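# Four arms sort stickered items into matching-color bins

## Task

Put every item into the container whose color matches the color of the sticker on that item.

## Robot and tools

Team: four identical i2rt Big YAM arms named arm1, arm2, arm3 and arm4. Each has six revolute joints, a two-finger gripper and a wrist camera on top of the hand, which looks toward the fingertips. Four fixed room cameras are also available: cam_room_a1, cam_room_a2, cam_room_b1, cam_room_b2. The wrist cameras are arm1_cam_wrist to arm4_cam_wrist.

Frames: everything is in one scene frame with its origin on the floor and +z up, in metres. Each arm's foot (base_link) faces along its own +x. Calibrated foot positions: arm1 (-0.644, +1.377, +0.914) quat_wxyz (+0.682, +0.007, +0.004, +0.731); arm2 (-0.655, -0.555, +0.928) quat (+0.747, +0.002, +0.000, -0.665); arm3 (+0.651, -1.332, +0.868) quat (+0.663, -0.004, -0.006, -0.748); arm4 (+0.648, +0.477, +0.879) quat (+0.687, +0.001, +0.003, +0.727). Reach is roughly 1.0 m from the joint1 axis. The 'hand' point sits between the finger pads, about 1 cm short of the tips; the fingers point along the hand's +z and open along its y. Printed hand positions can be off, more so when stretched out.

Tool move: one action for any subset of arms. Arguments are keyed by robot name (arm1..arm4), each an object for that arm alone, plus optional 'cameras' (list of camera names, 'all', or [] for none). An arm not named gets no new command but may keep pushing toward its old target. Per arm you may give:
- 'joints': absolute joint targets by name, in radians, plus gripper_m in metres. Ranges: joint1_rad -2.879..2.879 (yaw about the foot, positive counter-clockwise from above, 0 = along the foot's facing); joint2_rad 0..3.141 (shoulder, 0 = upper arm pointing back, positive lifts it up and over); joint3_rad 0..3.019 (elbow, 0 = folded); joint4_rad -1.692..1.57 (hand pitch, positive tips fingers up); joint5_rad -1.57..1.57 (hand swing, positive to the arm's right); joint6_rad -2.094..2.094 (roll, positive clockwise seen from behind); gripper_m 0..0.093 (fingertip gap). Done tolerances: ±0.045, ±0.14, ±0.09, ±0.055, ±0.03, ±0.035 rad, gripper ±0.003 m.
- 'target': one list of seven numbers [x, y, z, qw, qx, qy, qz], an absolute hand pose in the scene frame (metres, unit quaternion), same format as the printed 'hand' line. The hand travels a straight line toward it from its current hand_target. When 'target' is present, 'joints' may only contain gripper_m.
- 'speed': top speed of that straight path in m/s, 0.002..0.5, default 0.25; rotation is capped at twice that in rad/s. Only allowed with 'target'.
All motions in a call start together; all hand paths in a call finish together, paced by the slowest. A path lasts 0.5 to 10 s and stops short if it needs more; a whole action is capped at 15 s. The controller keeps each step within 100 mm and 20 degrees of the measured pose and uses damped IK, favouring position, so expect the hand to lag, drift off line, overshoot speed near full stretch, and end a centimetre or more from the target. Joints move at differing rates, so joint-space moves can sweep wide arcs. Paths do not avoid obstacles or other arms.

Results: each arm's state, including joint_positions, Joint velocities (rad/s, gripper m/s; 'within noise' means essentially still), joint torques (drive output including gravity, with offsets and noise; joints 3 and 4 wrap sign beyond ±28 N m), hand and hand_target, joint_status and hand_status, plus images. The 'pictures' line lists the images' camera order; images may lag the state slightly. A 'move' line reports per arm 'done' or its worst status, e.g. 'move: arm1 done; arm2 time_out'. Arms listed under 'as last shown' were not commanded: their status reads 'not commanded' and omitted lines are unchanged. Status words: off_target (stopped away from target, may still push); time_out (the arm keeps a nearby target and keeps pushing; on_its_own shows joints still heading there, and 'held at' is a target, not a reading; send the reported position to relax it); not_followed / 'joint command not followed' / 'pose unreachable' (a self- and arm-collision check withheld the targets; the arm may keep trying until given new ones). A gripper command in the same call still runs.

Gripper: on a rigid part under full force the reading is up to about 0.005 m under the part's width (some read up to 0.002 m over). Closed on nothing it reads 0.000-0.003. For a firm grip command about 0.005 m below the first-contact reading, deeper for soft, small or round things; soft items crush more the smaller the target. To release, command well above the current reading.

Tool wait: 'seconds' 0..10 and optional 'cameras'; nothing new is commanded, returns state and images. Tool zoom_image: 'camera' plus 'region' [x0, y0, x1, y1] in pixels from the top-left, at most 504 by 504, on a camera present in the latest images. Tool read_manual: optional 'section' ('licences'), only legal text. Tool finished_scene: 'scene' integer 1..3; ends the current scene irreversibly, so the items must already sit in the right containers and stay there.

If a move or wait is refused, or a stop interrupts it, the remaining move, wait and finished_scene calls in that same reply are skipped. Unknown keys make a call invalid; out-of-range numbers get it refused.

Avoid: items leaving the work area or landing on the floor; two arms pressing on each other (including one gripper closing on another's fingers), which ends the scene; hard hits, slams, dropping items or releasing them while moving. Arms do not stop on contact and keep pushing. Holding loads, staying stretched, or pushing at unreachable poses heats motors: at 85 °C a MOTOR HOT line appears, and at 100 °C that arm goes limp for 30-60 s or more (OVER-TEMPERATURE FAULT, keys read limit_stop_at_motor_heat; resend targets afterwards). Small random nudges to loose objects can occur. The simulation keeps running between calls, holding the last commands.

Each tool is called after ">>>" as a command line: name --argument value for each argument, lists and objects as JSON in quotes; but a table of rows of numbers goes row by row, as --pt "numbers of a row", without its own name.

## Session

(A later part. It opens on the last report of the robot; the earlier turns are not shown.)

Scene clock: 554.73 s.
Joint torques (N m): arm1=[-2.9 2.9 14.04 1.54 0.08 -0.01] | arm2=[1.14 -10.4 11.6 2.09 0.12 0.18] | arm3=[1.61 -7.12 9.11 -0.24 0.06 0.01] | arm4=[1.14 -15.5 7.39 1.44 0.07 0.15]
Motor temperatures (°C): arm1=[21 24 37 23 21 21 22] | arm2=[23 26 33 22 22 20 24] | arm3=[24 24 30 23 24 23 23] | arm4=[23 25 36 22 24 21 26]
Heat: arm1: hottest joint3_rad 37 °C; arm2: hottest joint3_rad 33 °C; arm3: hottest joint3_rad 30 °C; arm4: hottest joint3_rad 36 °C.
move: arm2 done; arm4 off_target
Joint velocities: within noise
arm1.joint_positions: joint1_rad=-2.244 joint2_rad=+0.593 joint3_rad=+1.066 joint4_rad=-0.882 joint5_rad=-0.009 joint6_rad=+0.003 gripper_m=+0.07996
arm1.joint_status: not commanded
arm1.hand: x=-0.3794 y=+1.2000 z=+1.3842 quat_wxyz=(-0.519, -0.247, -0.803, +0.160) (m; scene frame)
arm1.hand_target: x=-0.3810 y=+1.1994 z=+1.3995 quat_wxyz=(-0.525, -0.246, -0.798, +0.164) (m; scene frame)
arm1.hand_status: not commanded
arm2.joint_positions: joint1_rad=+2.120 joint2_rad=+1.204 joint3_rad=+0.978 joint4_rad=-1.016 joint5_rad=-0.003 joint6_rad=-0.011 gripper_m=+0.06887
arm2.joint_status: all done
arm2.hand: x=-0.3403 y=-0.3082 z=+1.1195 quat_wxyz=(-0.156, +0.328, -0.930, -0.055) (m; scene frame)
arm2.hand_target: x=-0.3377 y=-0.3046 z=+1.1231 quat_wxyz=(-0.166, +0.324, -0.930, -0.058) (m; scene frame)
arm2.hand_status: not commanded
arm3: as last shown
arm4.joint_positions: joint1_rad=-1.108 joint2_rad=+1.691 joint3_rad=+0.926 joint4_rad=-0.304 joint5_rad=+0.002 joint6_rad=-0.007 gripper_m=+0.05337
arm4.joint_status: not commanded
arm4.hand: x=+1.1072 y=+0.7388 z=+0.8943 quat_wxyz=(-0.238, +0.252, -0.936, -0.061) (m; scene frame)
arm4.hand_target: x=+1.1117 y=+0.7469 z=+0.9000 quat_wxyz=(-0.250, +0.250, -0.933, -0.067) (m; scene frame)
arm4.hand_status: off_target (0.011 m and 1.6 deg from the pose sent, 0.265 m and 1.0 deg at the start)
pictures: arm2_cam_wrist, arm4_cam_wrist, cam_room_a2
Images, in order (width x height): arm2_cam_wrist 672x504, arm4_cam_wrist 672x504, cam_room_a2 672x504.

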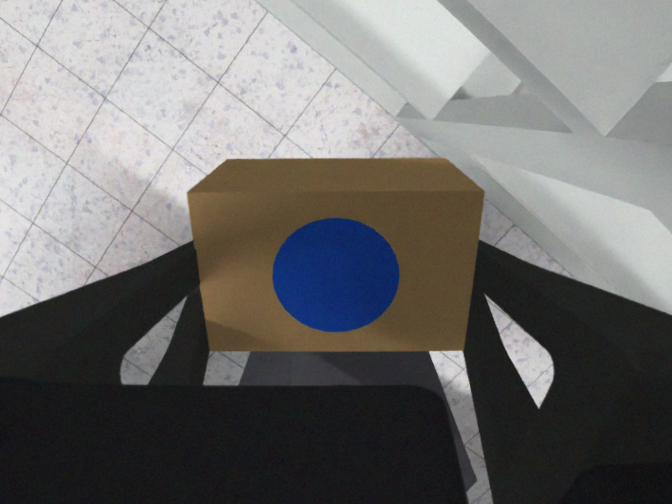

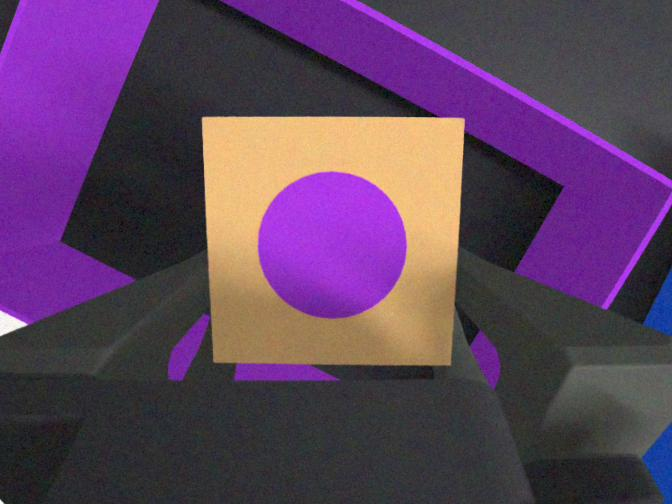

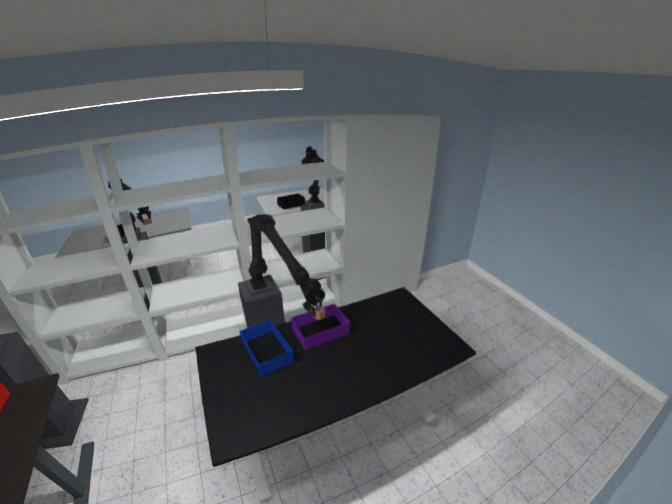

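>>> move --arm4 '{"target": [1.112, 0.75, 0.80, 0.25, -0.25, 0.933, 0.067], "speed": 0.15}' --cameras '["arm4_cam_wrist", "cam_room_a2"]'

>>> zoom_image --camera "cam_room_a2" --region '[220, 250, 420, 400]'

Scene clock: 573.63 s.
Joint torques (N m): arm1=[-2.26 2.9 14.01 1.33 0.15 0.02] | arm2=[1.08 -10.4 11.56 2.1 0.12 0.18] | arm3=[1.67 -7.12 9.1 -0.2 0.06 0.01] | arm4=[1.44 -15.68 5.27 1.47 0.18 0.18]
Motor temperatures (°C): arm1=[21 24 37 23 21 21 22] | arm2=[23 26 34 22 22 20 24] | arm3=[24 24 30 23 24 23 23] | arm4=[22 25 36 22 24 21 26]
Heat: arm1: hottest joint3_rad 37 °C; arm2: hottest joint3_rad 34 °C; arm3: hottest joint3_rad 30 °C; arm4: hottest joint3_rad 36 °C.
move: arm4 done
Joint velocities: within noise
arm1, arm2, arm3: as last shown
arm4.joint_positions: joint1_rad=-1.103 joint2_rad=+1.911 joint3_rad=+0.896 joint4_rad=-0.036 joint5_rad=+0.002 joint6_rad=-0.005 gripper_m=+0.05337
arm4.joint_status: not commanded
arm4.hand: x=+1.1119 y=+0.7448 z=+0.8031 quat_wxyz=(-0.246, +0.253, -0.933, -0.064) (m; scene frame)
arm4.hand_target: x=+1.1120 y=+0.7500 z=+0.8001 quat_wxyz=(-0.250, +0.250, -0.933, -0.067) (m; scene frame)
arm4.hand_status: done (0.006 m and 0.6 deg from the pose sent, 0.095 m and 1.6 deg at the start)
pictures: arm4_cam_wrist, cam_room_a2
Images, in order (width x height): arm4_cam_wrist 672x504, cam_room_a2 672x504.

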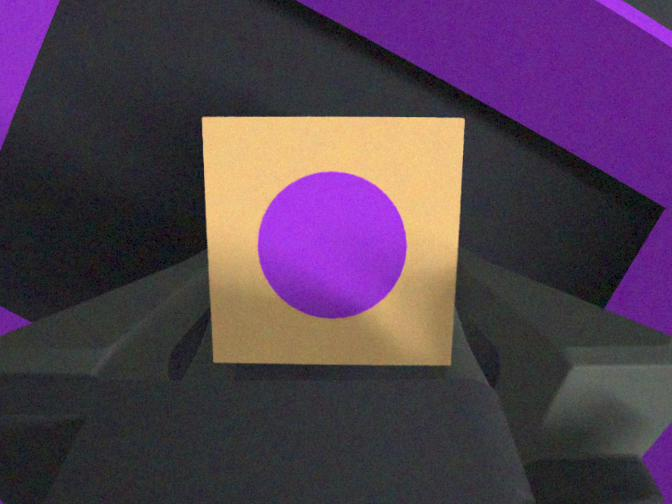

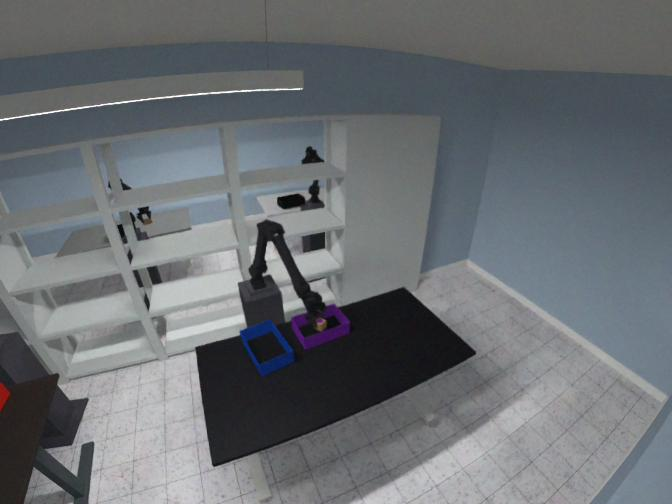

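Scaled by 2.520.

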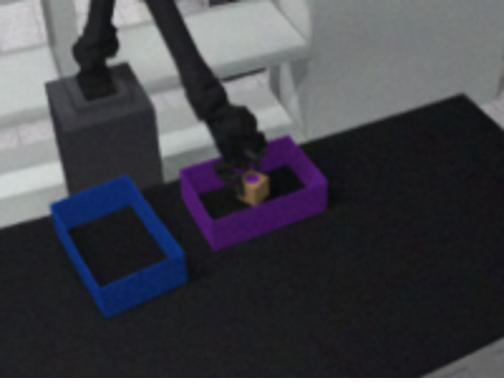

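>>> move --arm4 '{"target": [1.112, 0.75, 0.76, 0.25, -0.25, 0.933, 0.067], "speed": 0.1}' --arm2 '{"target": [-0.27, -0.254, 1.12, 0.2444, -0.3177, 0.9122, 0.0851], "speed": 0.2}' --cameras '["arm4_cam_wrist", "cam_room_a2"]'

Scene clock: 587.17 s.
Joint torques (N m): arm1=[-2.32 2.37 14.01 1.55 0.08 -0.01] | arm2=[0.67 -11.22 16.53 2.41 0.05 0.13] | arm3=[1.55 -7.18 9.16 -0.2 0.06 0.02] | arm4=[1.67 -16.73 4.93 1.42 0.18 0.17]
Motor temperatures (°C): arm1=[21 24 37 23 21 21 21] | arm2=[23 25 34 22 22 20 24] | arm3=[24 24 30 23 24 23 23] | arm4=[22 25 34 22 24 21 26]
Heat: arm1: hottest joint3_rad 37 °C; arm2: hottest joint3_rad 34 °C; arm3: hottest joint3_rad 30 °C; arm4: hottest joint3_rad 34 °C.
move: arm2 off_target; arm4 done
Joint velocities: within noise
arm1, arm3: as last shown
arm2.joint_positions: joint1_rad=+2.120 joint2_rad=+1.325 joint3_rad=+0.979 joint4_rad=-0.775 joint5_rad=-0.003 joint6_rad=-0.011 gripper_m=+0.06887
arm2.joint_status: not commanded
arm2.hand: x=-0.2925 y=-0.2705 z=+1.0932 quat_wxyz=(-0.212, +0.324, -0.919, -0.074) (m; scene frame)
arm2.hand_target: x=-0.2719 y=-0.2554 z=+1.1207 quat_wxyz=(-0.245, +0.318, -0.912, -0.085) (m; scene frame)
arm2.hand_status: off_target (0.039 m and 4.1 deg from the pose sent, 0.089 m and 11.0 deg at the start)
arm4.joint_positions: joint1_rad=-1.103 joint2_rad=+2.011 joint3_rad=+0.896 joint4_rad=+0.064 joint5_rad=+0.002 joint6_rad=-0.005 gripper_m=+0.05337
arm4.joint_status: not commanded
arm4.hand: x=+1.1106 y=+0.7440 z=+0.7634 quat_wxyz=(-0.246, +0.253, -0.934, -0.064) (m; scene frame)
arm4.hand_target: x=+1.1119 y=+0.7500 z=+0.7601 quat_wxyz=(-0.250, +0.250, -0.933, -0.067) (m; scene frame)
arm4.hand_status: done (0.007 m and 0.7 deg from the pose sent, 0.043 m and 0.6 deg at the start)
pictures: arm4_cam_wrist, cam_room_a2
Images, in order (width x height): arm4_cam_wrist 672x504, cam_room_a2 672x504.

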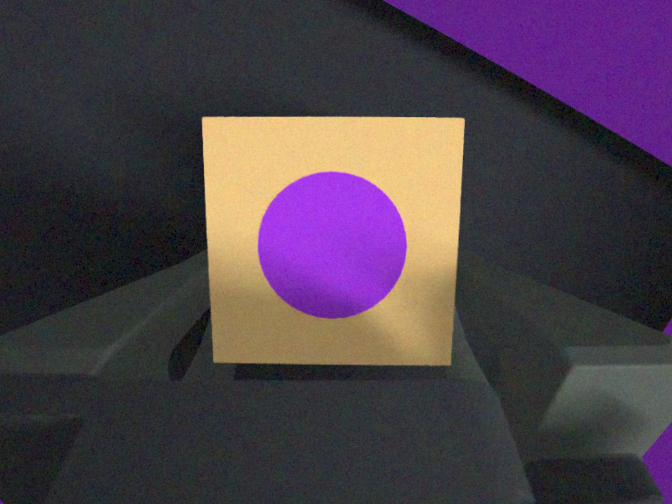

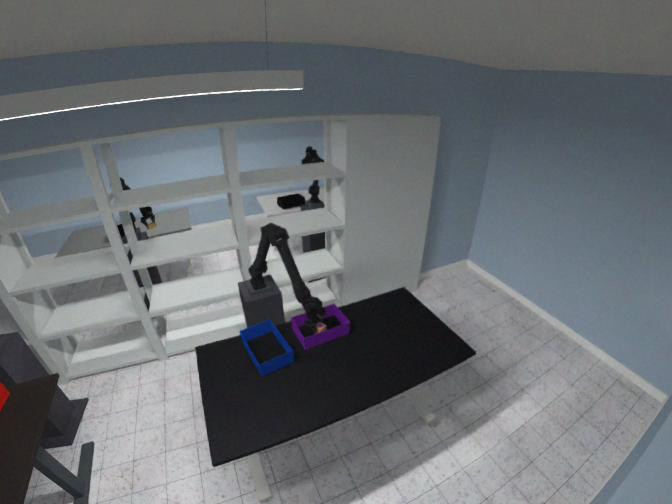

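>>> move --arm4 '{"target": [1.112, 0.75, 0.735, 0.25, -0.25, 0.933, 0.067], "speed": 0.05}' --arm2 '{"target": [-0.01, -0.048, 1.12, 0.2444, -0.3177, 0.9122, 0.0851], "speed": 0.25}' --cameras '["arm4_cam_wrist", "arm2_cam_wrist", "cam_room_a1"]'

Scene clock: 593.97 s.
Joint torques (N m): arm1=[-2.02 2.61 14 1.37 0.06 0.02] | arm2=[0.85 -24.18 17.51 1.26 0.1 0.15] | arm3=[1.73 -7.06 9.13 -0.18 0.07 0.01] | arm4=[1.38 -14.33 5.27 1.36 0.18 0.16]
Motor temperatures (°C): arm1=[21 24 37 23 21 21 21] | arm2=[23 25 35 22 22 20 24] | arm3=[24 24 30 23 24 23 23] | arm4=[22 25 33 22 24 21 26]
Heat: arm1: hottest joint3_rad 37 °C; arm2: hottest joint3_rad 35 °C; arm3: hottest joint3_rad 30 °C; arm4: hottest joint3_rad 33 °C.
move: arm2 off_target; arm4 off_target
Joint velocities: within noise
arm1, arm3: as last shown
arm2.joint_positions: joint1_rad=+2.120 joint2_rad=+2.231 joint3_rad=+2.262 joint4_rad=-1.099 joint5_rad=-0.003 joint6_rad=-0.011 gripper_m=+0.06887
arm2.joint_status: not commanded
arm2.hand: x=-0.0203 y=-0.0566 z=+1.1148 quat_wxyz=(-0.236, +0.322, -0.913, -0.082) (m; scene frame)
arm2.hand_target: x=-0.0109 y=-0.0485 z=+1.1199 quat_wxyz=(-0.246, +0.318, -0.912, -0.086) (m; scene frame)
arm2.hand_status: off_target (0.014 m and 1.1 deg from the pose sent, 0.361 m and 4.1 deg at the start)
arm4.joint_positions: joint1_rad=-1.103 joint2_rad=+2.053 joint3_rad=+0.896 joint4_rad=+0.126 joint5_rad=+0.002 joint6_rad=-0.003 gripper_m=+0.05337
arm4.joint_status: not commanded
arm4.hand: x=+1.1129 y=+0.7453 z=+0.7497 quat_wxyz=(-0.255, +0.251, -0.931, -0.067) (m; scene frame)
arm4.hand_target: x=+1.1116 y=+0.7497 z=+0.7355 quat_wxyz=(-0.250, +0.250, -0.933, -0.067) (m; scene frame)
arm4.hand_status: off_target (0.015 m and 0.6 deg from the pose sent, 0.029 m and 0.7 deg at the start)
pictures: arm2_cam_wrist, arm4_cam_wrist, cam_room_a1
Images, in order (width x height): arm2_cam_wrist 672x504, arm4_cam_wrist 672x504, cam_room_a1 672x504.

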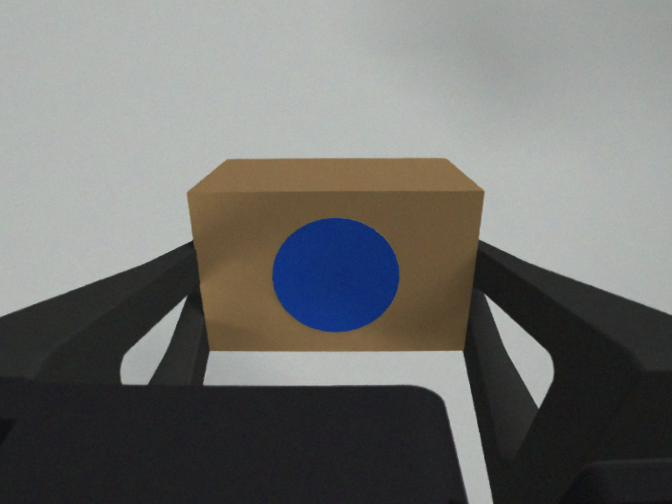

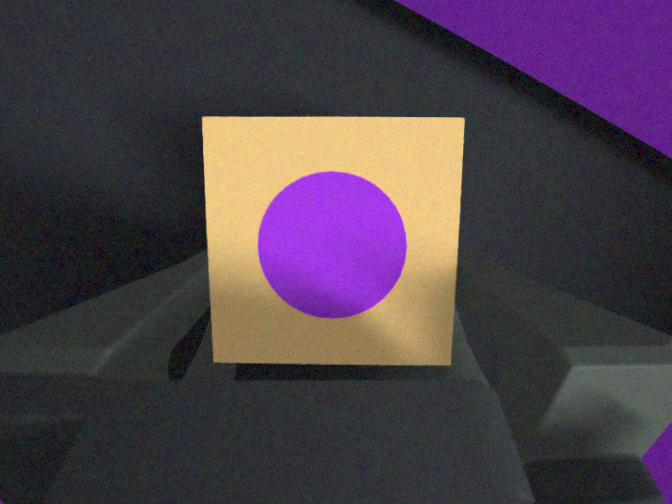

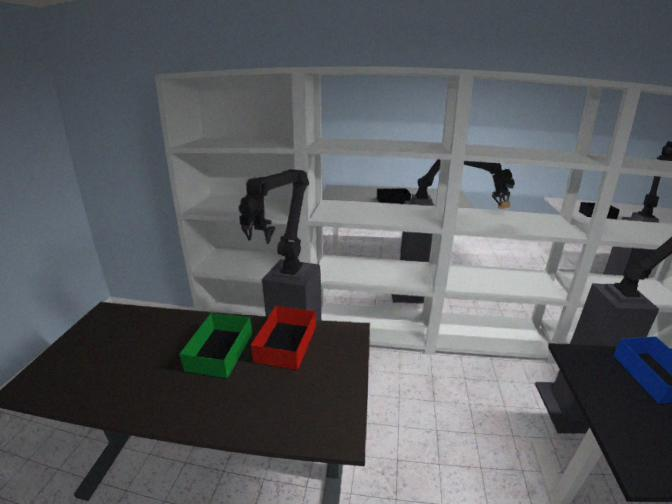

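>>> move --arm4 '{"joints": {"gripper_m": 0.08}}' --arm2 '{"target": [0.0, -0.04, 1.055, 0.2444, -0.3177, 0.9122, 0.0851], "speed": 0.08}' --cameras '["arm4_cam_wrist", "cam_room_a1"]'

>>> move --arm4 '{"target": [1.09, 0.735, 0.95, 0.25, -0.25, 0.933, 0.067], "speed": 0.2}' --arm2 '{"target": [0.0, -0.04, 1.03, 0.2444, -0.3177, 0.9122, 0.0851], "speed": 0.05}' --cameras '["arm4_cam_wrist", "cam_room_a2"]'

Scene clock: 600.67 s.
Joint torques (N m): arm1=[-2.32 3.02 14.06 1.61 0.07 0] | arm2=[0.73 -24.64 11.48 2.58 0.11 0.15] | arm3=[1.67 -7.12 9.13 -0.18 0.06 0.02] | arm4=[1.14 -15.33 5.04 1.33 0.19 0.13]
Motor temperatures (°C): arm1=[21 24 37 23 21 21 21] | arm2=[23 26 37 22 22 20 24] | arm3=[24 24 30 23 24 23 23] | arm4=[22 25 32 22 24 21 26]
Heat: arm1: hottest joint3_rad 37 °C; arm2: hottest joint3_rad 37 °C; arm3: hottest joint3_rad 30 °C; arm4: hottest joint3_rad 32 °C.
move: arm2 off_target; arm4 done
Joint velocities: within noise
arm1, arm3: as last shown
arm2.joint_positions: joint1_rad=+2.120 joint2_rad=+2.281 joint3_rad=+2.262 joint4_rad=-1.005 joint5_rad=-0.003 joint6_rad=-0.011 gripper_m=+0.06887
arm2.joint_status: not commanded
arm2.hand: x=-0.0030 y=-0.0430 z=+1.0868 quat_wxyz=(-0.256, +0.320, -0.908, -0.089) (m; scene frame)
arm2.hand_target: x=-0.0012 y=-0.0408 z=+1.0555 quat_wxyz=(-0.244, +0.318, -0.912, -0.085) (m; scene frame)
arm2.hand_status: off_target (0.032 m and 1.6 deg from the pose sent, 0.065 m and 1.1 deg at the start)
arm4.joint_positions: joint1_rad=-1.103 joint2_rad=+2.065 joint3_rad=+0.896 joint4_rad=+0.126 joint5_rad=+0.002 joint6_rad=-0.003 gripper_m=+0.07992
arm4.joint_status: all done
arm4.hand: x=+1.1104 y=+0.7439 z=+0.7439 quat_wxyz=(-0.250, +0.252, -0.933, -0.066) (m; scene frame)
arm4.hand_target: x=+1.1116 y=+0.7497 z=+0.7354 quat_wxyz=(-0.250, +0.250, -0.933, -0.067) (m; scene frame)
arm4.hand_status: not commanded
pictures: arm4_cam_wrist, cam_room_a1
Images, in order (width x height): arm4_cam_wrist 672x504, cam_room_a1 672x504.

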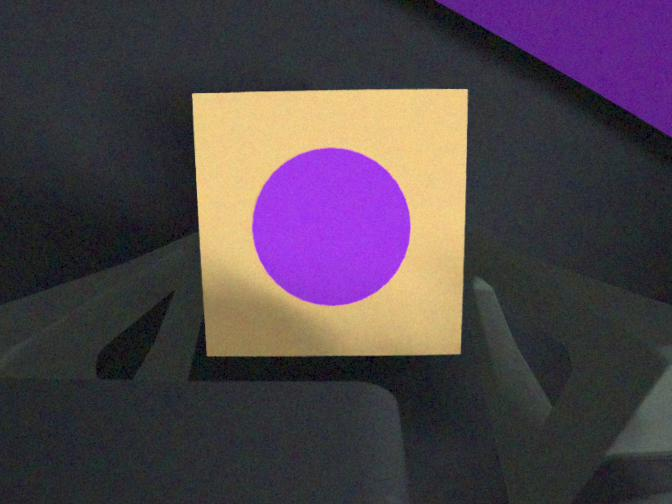

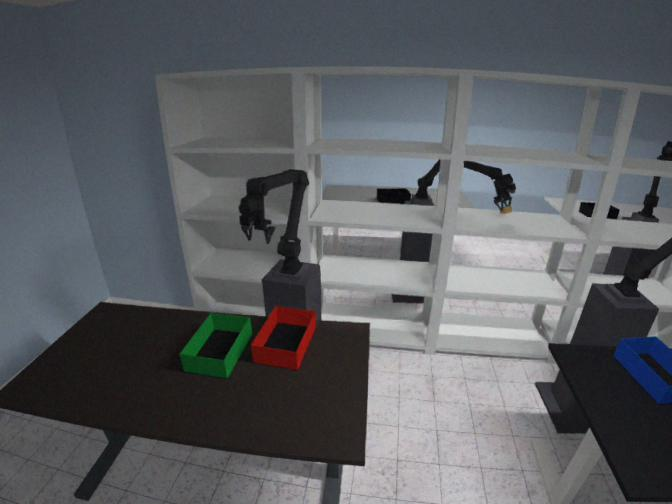

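Scene clock: 602.37 s.
Joint torques (N m): arm1=[-2.49 3.19 14.11 1.46 0.03 0.01] | arm2=[0.67 -24.18 10.91 2.61 0.11 0.14] | arm3=[1.73 -6.95 9.13 -0.21 0.07 0.01] | arm4=[0.85 -12.98 10.04 0.4 0.1 0.09]
Motor temperatures (°C): arm1=[21 24 37 23 21 21 21] | arm2=[23 26 37 22 22 20 24] | arm3=[24 24 30 23 24 23 23] | arm4=[22 25 32 22 24 21 26]
Heat: arm1: hottest joint3_rad 37 °C; arm2: hottest joint3_rad 37 °C; arm3: hottest joint3_rad 30 °C; arm4: hottest joint3_rad 32 °C.
move: arm2 off_target; arm4 off_target
Joint velocities: within noise
arm1: as last shown
arm2.joint_positions: joint1_rad=+2.120 joint2_rad=+2.284 joint3_rad=+2.216 joint4_rad=-0.947 joint5_rad=-0.003 joint6_rad=-0.011 gripper_m=+0.06887
arm2.joint_status: not commanded
arm2.hand: x=-0.0014 y=-0.0418 z=+1.0688 quat_wxyz=(-0.261, +0.320, -0.906, -0.091) (m; scene frame)
arm2.hand_target: x=-0.0016 y=-0.0411 z=+1.0304 quat_wxyz=(-0.244, +0.318, -0.912, -0.085) (m; scene frame)
arm2.hand_status: off_target (0.039 m and 2.1 deg from the pose sent, 0.057 m and 1.5 deg at the start)
arm3.joint_positions: joint1_rad=+1.493 joint2_rad=+1.100 joint3_rad=+1.234 joint4_rad=-1.644 joint5_rad=-0.001 joint6_rad=-0.006 gripper_m=+0.09398
arm3.joint_status: not commanded
arm3.hand: x=+0.9487 y=-1.3878 z=+1.1730 quat_wxyz=(-0.031, -0.096, -0.995, +0.010) (m; scene frame)
arm3.hand_target: x=+0.9487 y=-1.3856 z=+1.1755 quat_wxyz=(-0.031, -0.095, -0.995, +0.010) (m; scene frame)
arm3.hand_status: not commanded
arm4.joint_positions: joint1_rad=-1.103 joint2_rad=+1.537 joint3_rad=+0.872 joint4_rad=-0.400 joint5_rad=+0.002 joint6_rad=-0.003 gripper_m=+0.07992
arm4.joint_status: not commanded
arm4.hand: x=+1.0785 y=+0.7256 z=+0.9370 quat_wxyz=(-0.240, +0.252, -0.935, -0.063) (m; scene frame)
arm4.hand_target: x=+1.0895 y=+0.7347 z=+0.9503 quat_wxyz=(-0.250, +0.250, -0.933, -0.067) (m; scene frame)
arm4.hand_status: off_target (0.020 m and 1.3 deg from the pose sent, 0.207 m and 0.3 deg at the start)
pictures: arm4_cam_wrist, cam_room_a2
Images, in order (width x height): arm4_cam_wrist 672x504, cam_room_a2 672x504.

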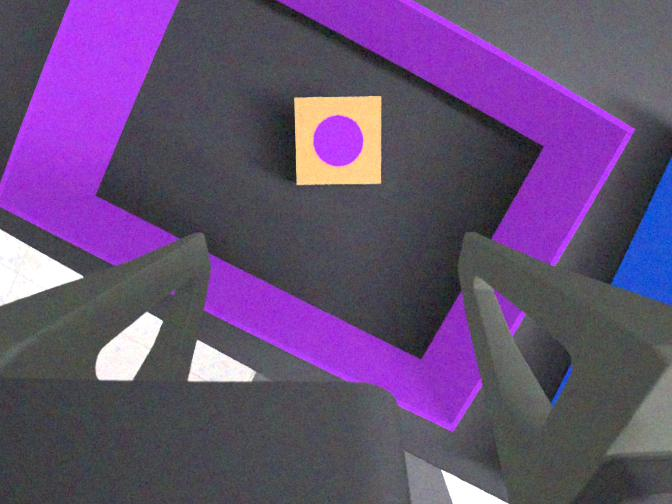

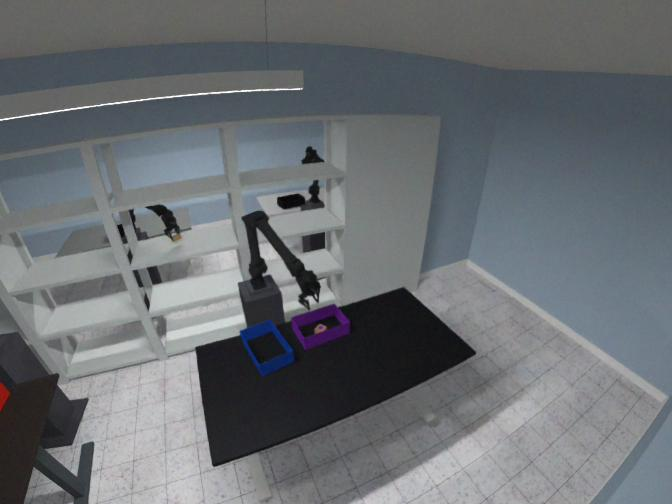

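>>> move --arm4 '{"joints": {"joint2_rad": 0.53, "joint3_rad": 1.4, "joint4_rad": -1.2, "joint5_rad": 0, "joint6_rad": 0, "gripper_m": 0.093}}' --cameras '[]'

>>> move --arm4 '{"joints": {"joint1_rad": 2.185}}' --cameras '["arm4_cam_wrist"]'

>>> zoom_image --camera "arm4_cam_wrist" --region '[220, 0, 470, 190]'

Scene clock: 613.20 s.
Joint torques (N m): arm1=[-1.79 2.73 14.01 1.55 0.03 0.04] | arm2=[0.73 -24.18 10.89 2.61 0.11 0.14] | arm3=[1.73 -7.06 9.16 -0.21 0.07 0.02] | arm4=[1.14 4.6 6.69 0.99 0.03 0.07]
Motor temperatures (°C): arm1=[21 24 37 23 21 21 21] | arm2=[23 26 35 22 22 20 25] | arm3=[24 24 30 23 24 23 23] | arm4=[22 25 33 22 24 21 26]
Heat: arm1: hottest joint3_rad 37 °C; arm2: hottest joint3_rad 35 °C; arm3: hottest joint3_rad 30 °C; arm4: hottest joint3_rad 33 °C.
move: arm4 done
Joint velocities: within noise
arm1, arm2, arm3: as last shown
arm2.hand_target: x=-0.0016 y=-0.0411 z=+1.0303 quat_wxyz=(-0.244, +0.318, -0.912, -0.085) (m; scene frame)
arm4.joint_positions: joint1_rad=-1.103 joint2_rad=+0.522 joint3_rad=+1.404 joint4_rad=-1.188 joint5_rad=+0.002 joint6_rad=-0.003 gripper_m=+0.09289
arm4.joint_status: all done
arm4.hand: x=+0.8283 y=+0.5812 z=+1.4767 quat_wxyz=(-0.569, +0.210, -0.781, -0.151) (m; scene frame)
arm4.hand_target: x=+0.8308 y=+0.5842 z=+1.4707 quat_wxyz=(-0.559, +0.213, -0.787, -0.151) (m; scene frame)
arm4.hand_status: not commanded
pictures: none
No camera images: "cameras" was empty.

Scene clock: 615.63 s.
Joint torques (N m): arm1=[-2.02 3.19 14.08 1.43 0.09 0.01] | arm2=[0.85 -24.23 10.88 2.63 0.12 0.14] | arm3=[1.55 -7 9.13 -0.21 0.06 0.01] | arm4=[0.91 4.84 6.63 1.01 0.08 0.08]
Motor temperatures (°C): arm1=[21 24 37 23 21 21 21] | arm2=[23 27 35 22 22 20 25] | arm3=[24 24 30 23 24 23 23] | arm4=[22 25 33 22 24 21 26]
Heat: arm1: hottest joint3_rad 37 °C; arm2: hottest joint3_rad 35 °C; arm3: hottest joint3_rad 30 °C; arm4: hottest joint3_rad 33 °C.
move: arm4 done
Joint velocities: within noise
arm1, arm2, arm3: as last shown
arm4.joint_positions: joint1_rad=+2.180 joint2_rad=+0.522 joint3_rad=+1.404 joint4_rad=-1.188 joint5_rad=+0.000 joint6_rad=-0.003 gripper_m=+0.09294
arm4.joint_status: all done
arm4.hand: x=+0.4894 y=+0.3534 z=+1.4791 quat_wxyz=(+0.193, +0.760, +0.264, -0.561) (m; scene frame)
arm4.hand_target: x=+0.4871 y=+0.3502 z=+1.4732 quat_wxyz=(+0.192, +0.767, +0.267, -0.551) (m; scene frame)
arm4.hand_status: not commanded
pictures: arm4_cam_wrist
Images, in order (width x height): arm4_cam_wrist 672x504.

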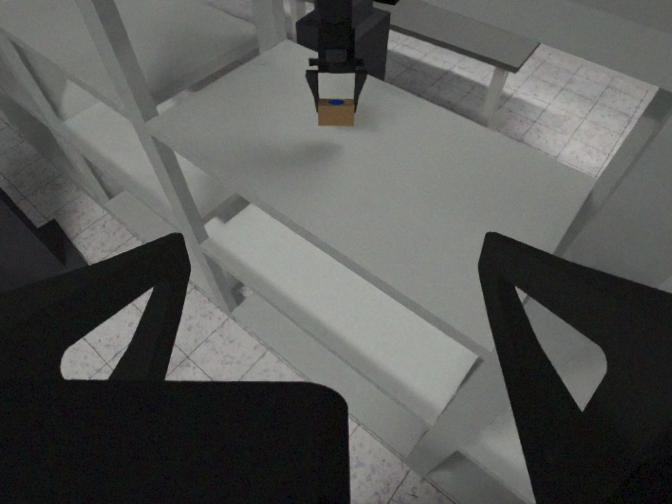

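Scaled by 2.016.

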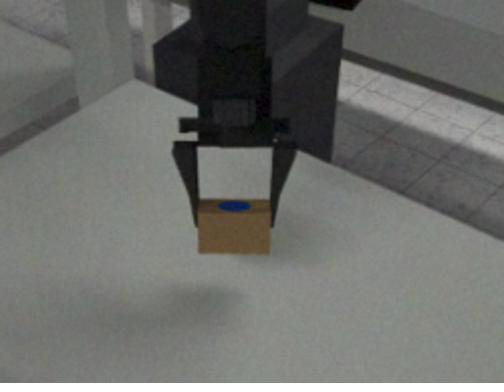

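>>> move --arm2 '{"target": [0.0, -0.04, 1.0, 0.2444, -0.3177, 0.9122, 0.0851], "speed": 0.05}' --cameras '["arm4_cam_wrist"]'

>>> zoom_image --camera "arm4_cam_wrist" --region '[220, 0, 470, 190]'

Scene clock: 620.23 s.
Joint torques (N m): arm1=[-2.08 3.02 13.91 1.52 0.09 -0.01] | arm2=[0.73 -24.76 11.07 2.61 0.11 0.15] | arm3=[1.67 -7.12 9.14 -0.17 0.07 0.01] | arm4=[1.14 4.78 6.61 1.06 0.09 0.07]
Motor temperatures (°C): arm1=[21 24 37 23 21 21 21] | arm2=[23 27 35 22 22 20 25] | arm3=[24 24 30 23 24 23 23] | arm4=[22 25 33 22 24 21 26]
Heat: arm1: hottest joint3_rad 37 °C; arm2: hottest joint3_rad 35 °C; arm3: hottest joint3_rad 30 °C; arm4: hottest joint3_rad 33 °C.
move: arm2 off_target
Joint velocities: within noise
arm1.joint_positions: joint1_rad=-2.244 joint2_rad=+0.593 joint3_rad=+1.066 joint4_rad=-0.882 joint5_rad=-0.009 joint6_rad=+0.003 gripper_m=+0.07996
arm1.joint_status: not commanded
arm1.hand: x=-0.3794 y=+1.2000 z=+1.3842 quat_wxyz=(-0.519, -0.247, -0.803, +0.160) (m; scene frame)
arm1.hand_target: x=-0.3810 y=+1.1994 z=+1.3995 quat_wxyz=(-0.525, -0.246, -0.798, +0.164) (m; scene frame)
arm1.hand_status: not commanded
arm2.joint_positions: joint1_rad=+2.120 joint2_rad=+2.304 joint3_rad=+2.166 joint4_rad=-0.882 joint5_rad=-0.003 joint6_rad=-0.011 gripper_m=+0.06887
arm2.joint_status: not commanded
arm2.hand: x=-0.0006 y=-0.0411 z=+1.0353 quat_wxyz=(-0.258, +0.320, -0.907, -0.090) (m; scene frame)
arm2.hand_target: x=-0.0013 y=-0.0408 z=+1.0006 quat_wxyz=(-0.244, +0.318, -0.912, -0.085) (m; scene frame)
arm2.hand_status: off_target (0.035 m and 1.8 deg from the pose sent, 0.069 m and 2.1 deg at the start)
arm3, arm4: as last shown
pictures: arm4_cam_wrist
Images, in order (width x height): arm4_cam_wrist 672x504.

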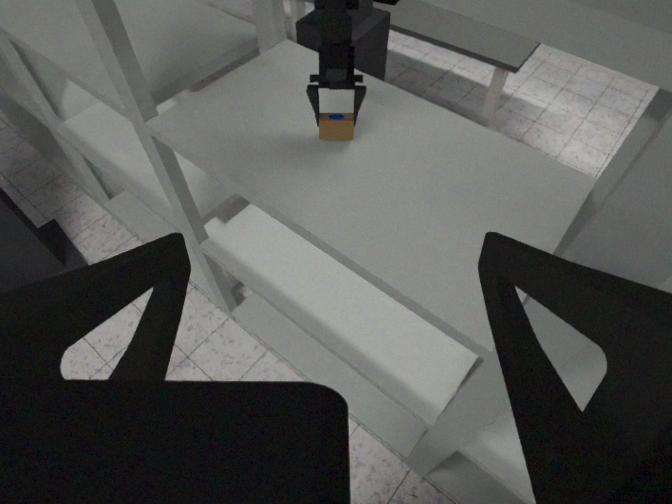

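Scaled by 2.016.

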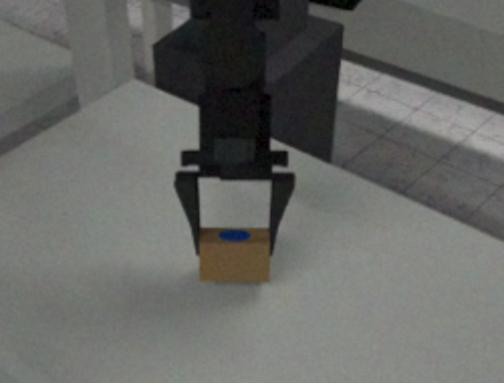

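>>> move --arm2 '{"target": [0.0, -0.04, 0.98, 0.2444, -0.3177, 0.9122, 0.0851], "speed": 0.04}' --cameras '["arm4_cam_wrist"]'

>>> zoom_image --camera "arm4_cam_wrist" --region '[220, 0, 470, 190]'

Scene clock: 625.30 s.
Joint torques (N m): arm1=[-2.14 2.67 13.79 1.5 0.09 -0.04] | arm2=[0.73 -23.71 9.77 2.52 0.11 0.15] | arm3=[1.67 -7.12 9.09 -0.2 0.07 0.01] | arm4=[1.32 4.25 6.57 1.11 0.1 0.06]
Motor temperatures (°C): arm1=[21 24 37 23 21 21 21] | arm2=[23 27 35 22 22 20 25] | arm3=[24 24 30 23 24 23 23] | arm4=[22 24 33 22 24 21 26]
Heat: arm1: hottest joint3_rad 37 °C; arm2: hottest joint3_rad 35 °C; arm3: hottest joint3_rad 30 °C; arm4: hottest joint3_rad 33 °C.
move: arm2 off_target
Joint velocities: within noise
arm1, arm3, arm4: as last shown
arm2.joint_positions: joint1_rad=+2.120 joint2_rad=+2.304 joint3_rad=+2.149 joint4_rad=-0.836 joint5_rad=-0.003 joint6_rad=-0.011 gripper_m=+0.06887
arm2.joint_status: not commanded
arm2.hand: x=+0.0033 y=-0.0380 z=+1.0327 quat_wxyz=(-0.271, +0.319, -0.903, -0.094) (m; scene frame)
arm2.hand_target: x=-0.0022 y=-0.0416 z=+0.9811 quat_wxyz=(-0.244, +0.318, -0.912, -0.085) (m; scene frame)
arm2.hand_status: off_target (0.053 m and 3.4 deg from the pose sent, 0.055 m and 1.8 deg at the start)
pictures: arm4_cam_wrist
Images, in order (width x height): arm4_cam_wrist 672x504.

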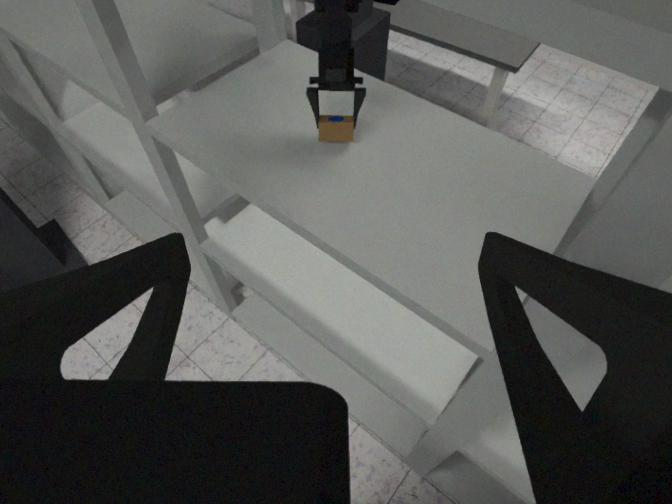

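Scaled by 2.016.

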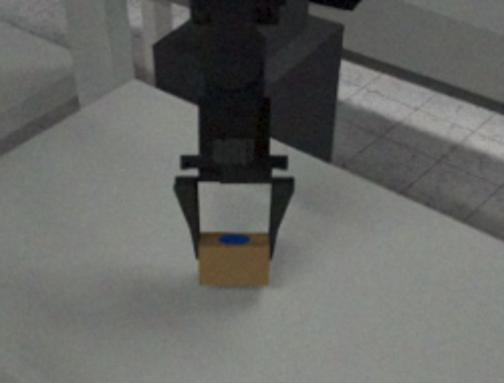

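>>> move --arm2 '{"target": [0.003, -0.038, 1.005, 0.2444, -0.3177, 0.9122, 0.0851], "speed": 0.05}' --cameras '[]'

>>> move --arm2 '{"joints": {"gripper_m": 0.085}}' --cameras '["arm4_cam_wrist"]'

>>> move --arm2 '{"target": [-0.05, -0.078, 1.11, 0.2444, -0.3177, 0.9122, 0.0851], "speed": 0.15}' --cameras '["arm4_cam_wrist"]'

>>> move --arm2 '{"target": [-0.30, -0.274, 1.15, 0.2444, -0.3177, 0.9122, 0.0851], "speed": 0.3}' --cameras '["arm4_cam_wrist"]'

Scene clock: 632.50 s.
Joint torques (N m): arm1=[-2.26 2.02 14.01 1.55 0.07 -0.03] | arm2=[0.73 -23.77 14.71 0.69 0.1 0.13] | arm3=[1.67 -7.06 9.16 -0.24 0.08 0.02] | arm4=[1.03 4.66 6.46 1.1 0.07 0.1]
Motor temperatures (°C): arm1=[21 24 38 23 21 21 21] | arm2=[23 28 34 22 22 20 25] | arm3=[24 24 30 23 24 23 23] | arm4=[22 24 33 22 24 21 25]
Heat: arm1: hottest joint3_rad 38 °C; arm2: hottest joint3_rad 34 °C; arm3: hottest joint3_rad 30 °C; arm4: hottest joint3_rad 33 °C.
move: arm2 off_target
Joint velocities: within noise
arm1, arm3, arm4: as last shown
arm2.joint_positions: joint1_rad=+2.120 joint2_rad=+2.304 joint3_rad=+2.151 joint4_rad=-0.853 joint5_rad=-0.003 joint6_rad=-0.011 gripper_m=+0.06887
arm2.joint_status: not commanded
arm2.hand: x=+0.0012 y=-0.0397 z=+1.0318 quat_wxyz=(-0.265, +0.319, -0.905, -0.092) (m; scene frame)
arm2.hand_target: x=+0.0019 y=-0.0387 z=+1.0051 quat_wxyz=(-0.245, +0.318, -0.912, -0.085) (m; scene frame)
arm2.hand_status: off_target (0.027 m and 2.6 deg from the pose sent, 0.028 m and 3.4 deg at the start)
pictures: none
No camera images: "cameras" was empty.

Scene clock: 633.07 s.
Joint torques (N m): arm1=[-1.67 2.55 14.11 1.51 0.08 0.01] | arm2=[0.79 -24.41 14.69 1.29 0.09 0.13] | arm3=[1.67 -7.06 9.14 -0.2 0.07 0.02] | arm4=[1.03 4.6 6.56 1.02 0.08 0.08]
Motor temperatures (°C): arm1=[21 24 38 23 21 21 21] | arm2=[23 28 34 22 22 20 25] | arm3=[24 24 30 23 24 23 23] | arm4=[22 24 33 22 24 21 25]
Heat: arm1: hottest joint3_rad 38 °C; arm2: hottest joint3_rad 34 °C; arm3: hottest joint3_rad 30 °C; arm4: hottest joint3_rad 33 °C.
move: arm2 done
Joint velocities: within noise
arm1, arm3, arm4: as last shown
arm2.joint_positions: joint1_rad=+2.120 joint2_rad=+2.310 joint3_rad=+2.151 joint4_rad=-0.868 joint5_rad=-0.003 joint6_rad=-0.010 gripper_m=+0.08492
arm2.joint_status: all done
arm2.hand: x=-0.0014 y=-0.0417 z=+1.0249 quat_wxyz=(-0.255, +0.320, -0.908, -0.089) (m; scene frame)
arm2.hand_target: x=+0.0019 y=-0.0386 z=+1.0053 quat_wxyz=(-0.245, +0.318, -0.912, -0.085) (m; scene frame)
arm2.hand_status: not commanded
pictures: arm4_cam_wrist
Images, in order (width x height): arm4_cam_wrist 672x504.

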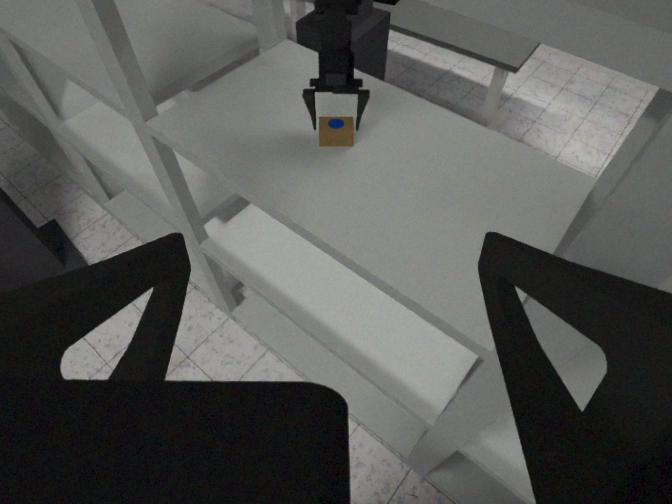

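Scene clock: 634.67 s.
Joint torques (N m): arm1=[-2.26 2.73 13.9 1.46 0.06 -0.01] | arm2=[0.97 -24.53 10.71 1.31 0.13 0.15] | arm3=[1.61 -7.18 9.16 -0.23 0.06 0.01] | arm4=[1.55 4.72 6.45 1.05 0.07 0.08]
Motor temperatures (°C): arm1=[21 24 38 23 21 21 21] | arm2=[23 28 34 22 22 20 25] | arm3=[24 24 30 23 24 23 23] | arm4=[22 24 33 22 24 21 25]
Heat: arm1: hottest joint3_rad 38 °C; arm2: hottest joint3_rad 34 °C; arm3: hottest joint3_rad 30 °C; arm4: hottest joint3_rad 33 °C.
move: arm2 off_target
Joint velocities: within noise
arm1, arm3, arm4: as last shown
arm2.joint_positions: joint1_rad=+2.120 joint2_rad=+2.081 joint3_rad=+2.019 joint4_rad=-0.952 joint5_rad=-0.003 joint6_rad=-0.010 gripper_m=+0.08492
arm2.joint_status: not commanded
arm2.hand: x=-0.0444 y=-0.0757 z=+1.1257 quat_wxyz=(-0.261, +0.319, -0.907, -0.091) (m; scene frame)
arm2.hand_target: x=-0.0501 y=-0.0780 z=+1.1101 quat_wxyz=(-0.244, +0.318, -0.912, -0.085) (m; scene frame)
arm2.hand_status: off_target (0.017 m and 2.1 deg from the pose sent, 0.104 m and 1.4 deg at the start)
pictures: arm4_cam_wrist
Images, in order (width x height): arm4_cam_wrist 672x504.

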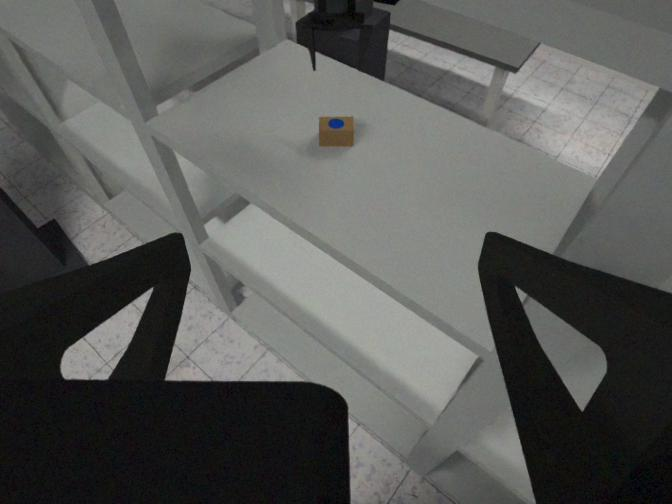

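Scene clock: 636.33 s.
Joint torques (N m): arm1=[-1.73 3.08 14 1.74 0.04 -0.03] | arm2=[1.26 -9.76 10.77 1.36 0.13 0.18] | arm3=[1.73 -7.12 9.1 -0.18 0.07 0.02] | arm4=[1.44 4.6 6.57 1.01 0.1 0.08]
Motor temperatures (°C): arm1=[21 24 38 23 21 21 21] | arm2=[23 28 34 22 22 20 24] | arm3=[24 24 30 23 24 23 23] | arm4=[22 24 33 22 24 21 25]
Heat: arm1: hottest joint3_rad 38 °C; arm2: hottest joint3_rad 34 °C; arm3: hottest joint3_rad 30 °C; arm4: hottest joint3_rad 33 °C.
move: arm2 off_target
Joint velocities: within noise
arm1, arm4: as last shown
arm2.joint_positions: joint1_rad=+2.120 joint2_rad=+1.214 joint3_rad=+1.037 joint4_rad=-0.840 joint5_rad=-0.001 joint6_rad=-0.010 gripper_m=+0.08492
arm2.joint_status: not commanded
arm2.hand: x=-0.2947 y=-0.2729 z=+1.1625 quat_wxyz=(-0.260, +0.319, -0.907, -0.090) (m; scene frame)
arm2.hand_target: x=-0.3001 y=-0.2741 z=+1.1502 quat_wxyz=(-0.244, +0.318, -0.912, -0.085) (m; scene frame)
arm2.hand_status: off_target (0.014 m and 2.0 deg from the pose sent, 0.324 m and 2.1 deg at the start)
arm3.joint_positions: joint1_rad=+1.493 joint2_rad=+1.100 joint3_rad=+1.234 joint4_rad=-1.644 joint5_rad=-0.001 joint6_rad=-0.006 gripper_m=+0.09398
arm3.joint_status: not commanded
arm3.hand: x=+0.9487 y=-1.3878 z=+1.1730 quat_wxyz=(-0.031, -0.096, -0.995, +0.010) (m; scene frame)
arm3.hand_target: x=+0.9487 y=-1.3856 z=+1.1755 quat_wxyz=(-0.031, -0.095, -0.995, +0.010) (m; scene frame)
arm3.hand_status: not commanded
pictures: arm4_cam_wrist
Images, in order (width x height): arm4_cam_wrist 672x504.

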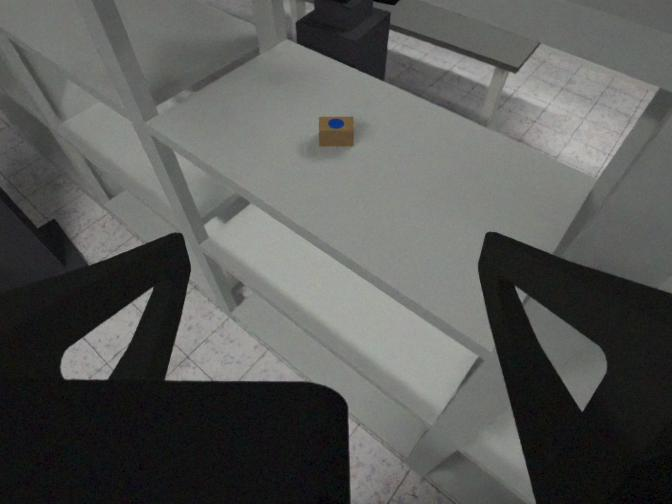

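>>> move --arm4 '{"joints": {"joint1_rad": 2.181, "joint2_rad": 1.202, "joint3_rad": 1.059, "joint4_rad": -0.905}}' --arm2 '{"joints": {"joint2_rad": 0.6, "joint3_rad": 1.1, "joint4_rad": -1.0}}' --cameras '[]'

>>> move --arm4 '{"target": [0.024, -0.009, 1.12, -0.0847, -0.9128, -0.3160, 0.2446], "speed": 0.25}' --cameras '["arm4_cam_wrist"]'

Scene clock: 650.83 s.
Joint torques (N m): arm1=[-2.2 2.55 13.85 1.54 0.09 0.02] | arm2=[1.2 -0.09 13.98 1.88 0.13 0.18] | arm3=[1.61 -7 9.11 -0.23 0.06 0.02] | arm4=[1.26 -9.99 10.77 1.2 0.09 0.06]
Motor temperatures (°C): arm1=[21 24 38 23 21 21 21] | arm2=[23 27 33 22 22 20 24] | arm3=[24 24 30 23 24 23 23] | arm4=[22 24 33 22 24 21 25]
Heat: arm1: hottest joint3_rad 38 °C; arm2: hottest joint3_rad 33 °C; arm3: hottest joint3_rad 30 °C; arm4: hottest joint3_rad 33 °C.
move: arm2 done; arm4 done
Joint velocities: within noise
arm1, arm3: as last shown
arm2.joint_positions: joint1_rad=+2.120 joint2_rad=+0.591 joint3_rad=+1.070 joint4_rad=-0.986 joint5_rad=-0.001 joint6_rad=-0.010 gripper_m=+0.08492
arm2.joint_status: all done
arm2.hand: x=-0.4205 y=-0.3721 z=+1.3838 quat_wxyz=(-0.481, +0.285, -0.812, -0.165) (m; scene frame)
arm2.hand_target: x=-0.4218 y=-0.3714 z=+1.3948 quat_wxyz=(-0.483, +0.282, -0.811, -0.169) (m; scene frame)
arm2.hand_status: not commanded
arm4.joint_positions: joint1_rad=+2.180 joint2_rad=+1.204 joint3_rad=+1.036 joint4_rad=-0.919 joint5_rad=+0.000 joint6_rad=-0.003 gripper_m=+0.09294
arm4.joint_status: all done
arm4.hand: x=+0.3022 y=+0.2064 z=+1.1088 quat_wxyz=(+0.079, +0.916, +0.318, -0.230) (m; scene frame)
arm4.hand_target: x=+0.2955 y=+0.2006 z=+1.1225 quat_wxyz=(+0.085, +0.912, +0.316, -0.247) (m; scene frame)
arm4.hand_status: not commanded
pictures: none
No camera images: "cameras" was empty.

Scene clock: 653.17 s.
Joint torques (N m): arm1=[-2.2 2.61 14.04 1.43 0.05 0.01] | arm2=[1.26 -0.21 14 1.91 0.13 0.19] | arm3=[1.73 -7.06 9.1 -0.21 0.08 0.01] | arm4=[1.03 -23.36 13.18 0.5 0 0.02]
Motor temperatures (°C): arm1=[21 24 38 23 21 21 21] | arm2=[23 27 33 22 22 20 24] | arm3=[24 24 30 23 24 23 23] | arm4=[22 24 33 22 24 21 25]
Heat: arm1: hottest joint3_rad 38 °C; arm2: hottest joint3_rad 33 °C; arm3: hottest joint3_rad 30 °C; arm4: hottest joint3_rad 33 °C.
move: arm4 off_target
Joint velocities: within noise
arm1, arm2, arm3: as last shown
arm4.joint_positions: joint1_rad=+2.180 joint2_rad=+2.137 joint3_rad=+2.225 joint4_rad=-1.154 joint5_rad=+0.000 joint6_rad=-0.003 gripper_m=+0.09294
arm4.joint_status: not commanded
arm4.hand: x=+0.0339 y=-0.0042 z=+1.1155 quat_wxyz=(+0.082, +0.914, +0.318, -0.239) (m; scene frame)
arm4.hand_target: x=+0.0245 y=-0.0085 z=+1.1197 quat_wxyz=(+0.085, +0.913, +0.316, -0.245) (m; scene frame)
arm4.hand_status: off_target (0.012 m and 0.8 deg from the pose sent, 0.352 m and 1.9 deg at the start)
pictures: arm4_cam_wrist
Images, in order (width x height): arm4_cam_wrist 672x504.

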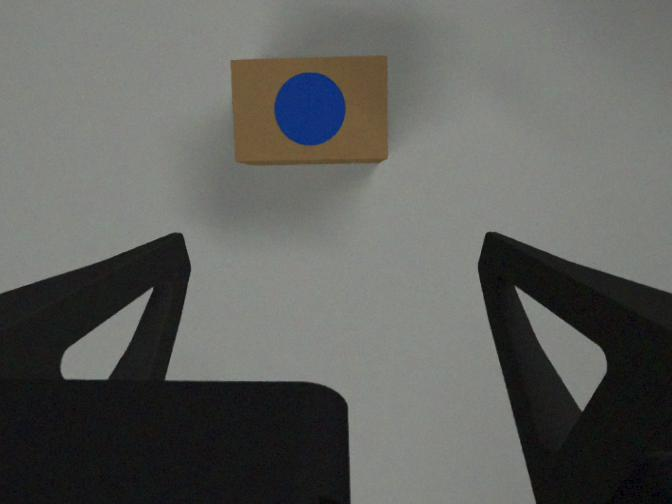

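>>> move --arm4 '{"target": [-0.013, -0.052, 1.014, -0.0879, -0.9085, -0.3280, 0.2434], "speed": 0.12}' --cameras '["arm4_cam_wrist"]'

Scene clock: 666.23 s.
Joint torques (N m): arm1=[-2.02 2.08 13.96 1.55 0.08 0.01] | arm2=[1.26 -0.15 14.01 1.89 0.13 0.18] | arm3=[1.61 -7.06 9.1 -0.21 0.06 0.03] | arm4=[0.73 -24.94 13.05 1.01 0.01 -0.07]
Motor temperatures (°C): arm1=[21 24 38 23 21 21 21] | arm2=[23 27 33 22 22 20 24] | arm3=[24 24 31 23 24 23 23] | arm4=[22 25 35 22 24 21 25]
Heat: arm1: hottest joint3_rad 38 °C; arm2: hottest joint3_rad 33 °C; arm3: hottest joint3_rad 31 °C; arm4: hottest joint3_rad 35 °C.
move: arm4 off_target
Joint velocities: within noise
arm1.joint_positions: joint1_rad=-2.244 joint2_rad=+0.593 joint3_rad=+1.066 joint4_rad=-0.882 joint5_rad=-0.009 joint6_rad=+0.003 gripper_m=+0.07996
arm1.joint_status: not commanded
arm1.hand: x=-0.3794 y=+1.2000 z=+1.3842 quat_wxyz=(-0.519, -0.247, -0.803, +0.160) (m; scene frame)
arm1.hand_target: x=-0.3810 y=+1.1994 z=+1.3995 quat_wxyz=(-0.525, -0.246, -0.798, +0.164) (m; scene frame)
arm1.hand_status: not commanded
arm2, arm3: as last shown
arm4.joint_positions: joint1_rad=+2.180 joint2_rad=+2.338 joint3_rad=+2.323 joint4_rad=-1.062 joint5_rad=-0.007 joint6_rad=-0.005 gripper_m=+0.09294
arm4.joint_status: not commanded
arm4.hand: x=-0.0054 y=-0.0367 z=+1.0177 quat_wxyz=(+0.083, +0.915, +0.320, -0.233) (m; scene frame)
arm4.hand_target: x=-0.0120 y=-0.0512 z=+1.0139 quat_wxyz=(+0.088, +0.908, +0.328, -0.244) (m; scene frame)
arm4.hand_status: off_target (0.018 m and 1.8 deg from the pose sent, 0.122 m and 1.6 deg at the start)
pictures: arm4_cam_wrist
Images, in order (width x height): arm4_cam_wrist 672x504.

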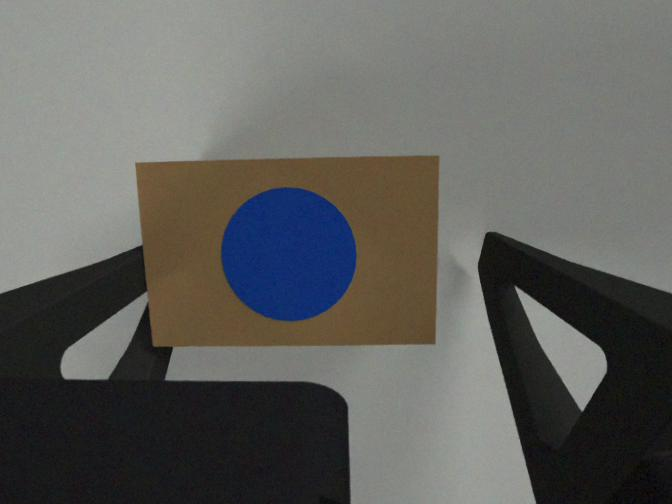

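>>> move --arm4 '{"joints": {"joint1_rad": 2.199}}' --cameras '["arm4_cam_wrist"]'

Scene clock: 673.10 s.
Joint torques (N m): arm1=[-1.32 2.32 14.02 1.39 0.06 -0.02] | arm2=[1.38 -0.21 14 1.85 0.12 0.18] | arm3=[1.67 -7.18 9.09 -0.25 0.07 0.03] | arm4=[1.96 -24.82 13.07 1.16 -0.02 -0.04]
Motor temperatures (°C): arm1=[21 24 38 23 21 21 21] | arm2=[23 26 33 22 22 20 24] | arm3=[24 24 31 23 24 23 23] | arm4=[22 25 37 22 24 21 25]
Heat: arm1: hottest joint3_rad 38 °C; arm2: hottest joint3_rad 33 °C; arm3: hottest joint3_rad 31 °C; arm4: hottest joint3_rad 37 °C.
move: arm4 done
Joint velocities: within noise
arm1, arm2, arm3: as last shown
arm4.joint_positions: joint1_rad=+2.193 joint2_rad=+2.338 joint3_rad=+2.323 joint4_rad=-1.062 joint5_rad=-0.007 joint6_rad=-0.005 gripper_m=+0.09294
arm4.joint_status: all done
arm4.hand: x=+0.0015 y=-0.0454 z=+1.0177 quat_wxyz=(+0.085, +0.912, +0.326, -0.232) (m; scene frame)
arm4.hand_target: x=-0.0062 y=-0.0584 z=+1.0139 quat_wxyz=(+0.089, +0.907, +0.333, -0.244) (m; scene frame)
arm4.hand_status: not commanded
pictures: arm4_cam_wrist
Images, in order (width x height): arm4_cam_wrist 672x504.

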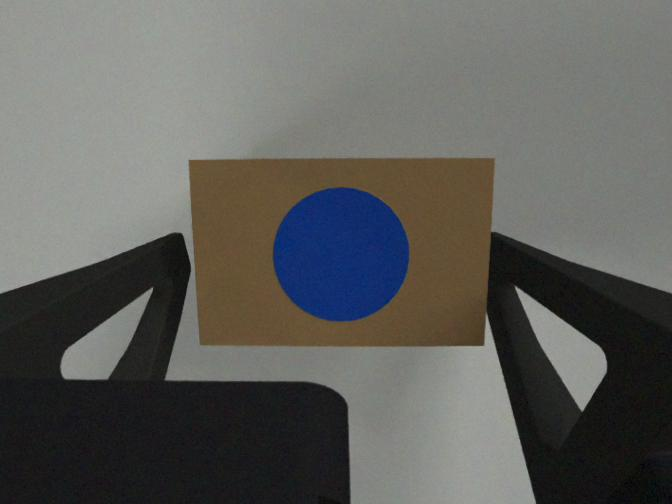

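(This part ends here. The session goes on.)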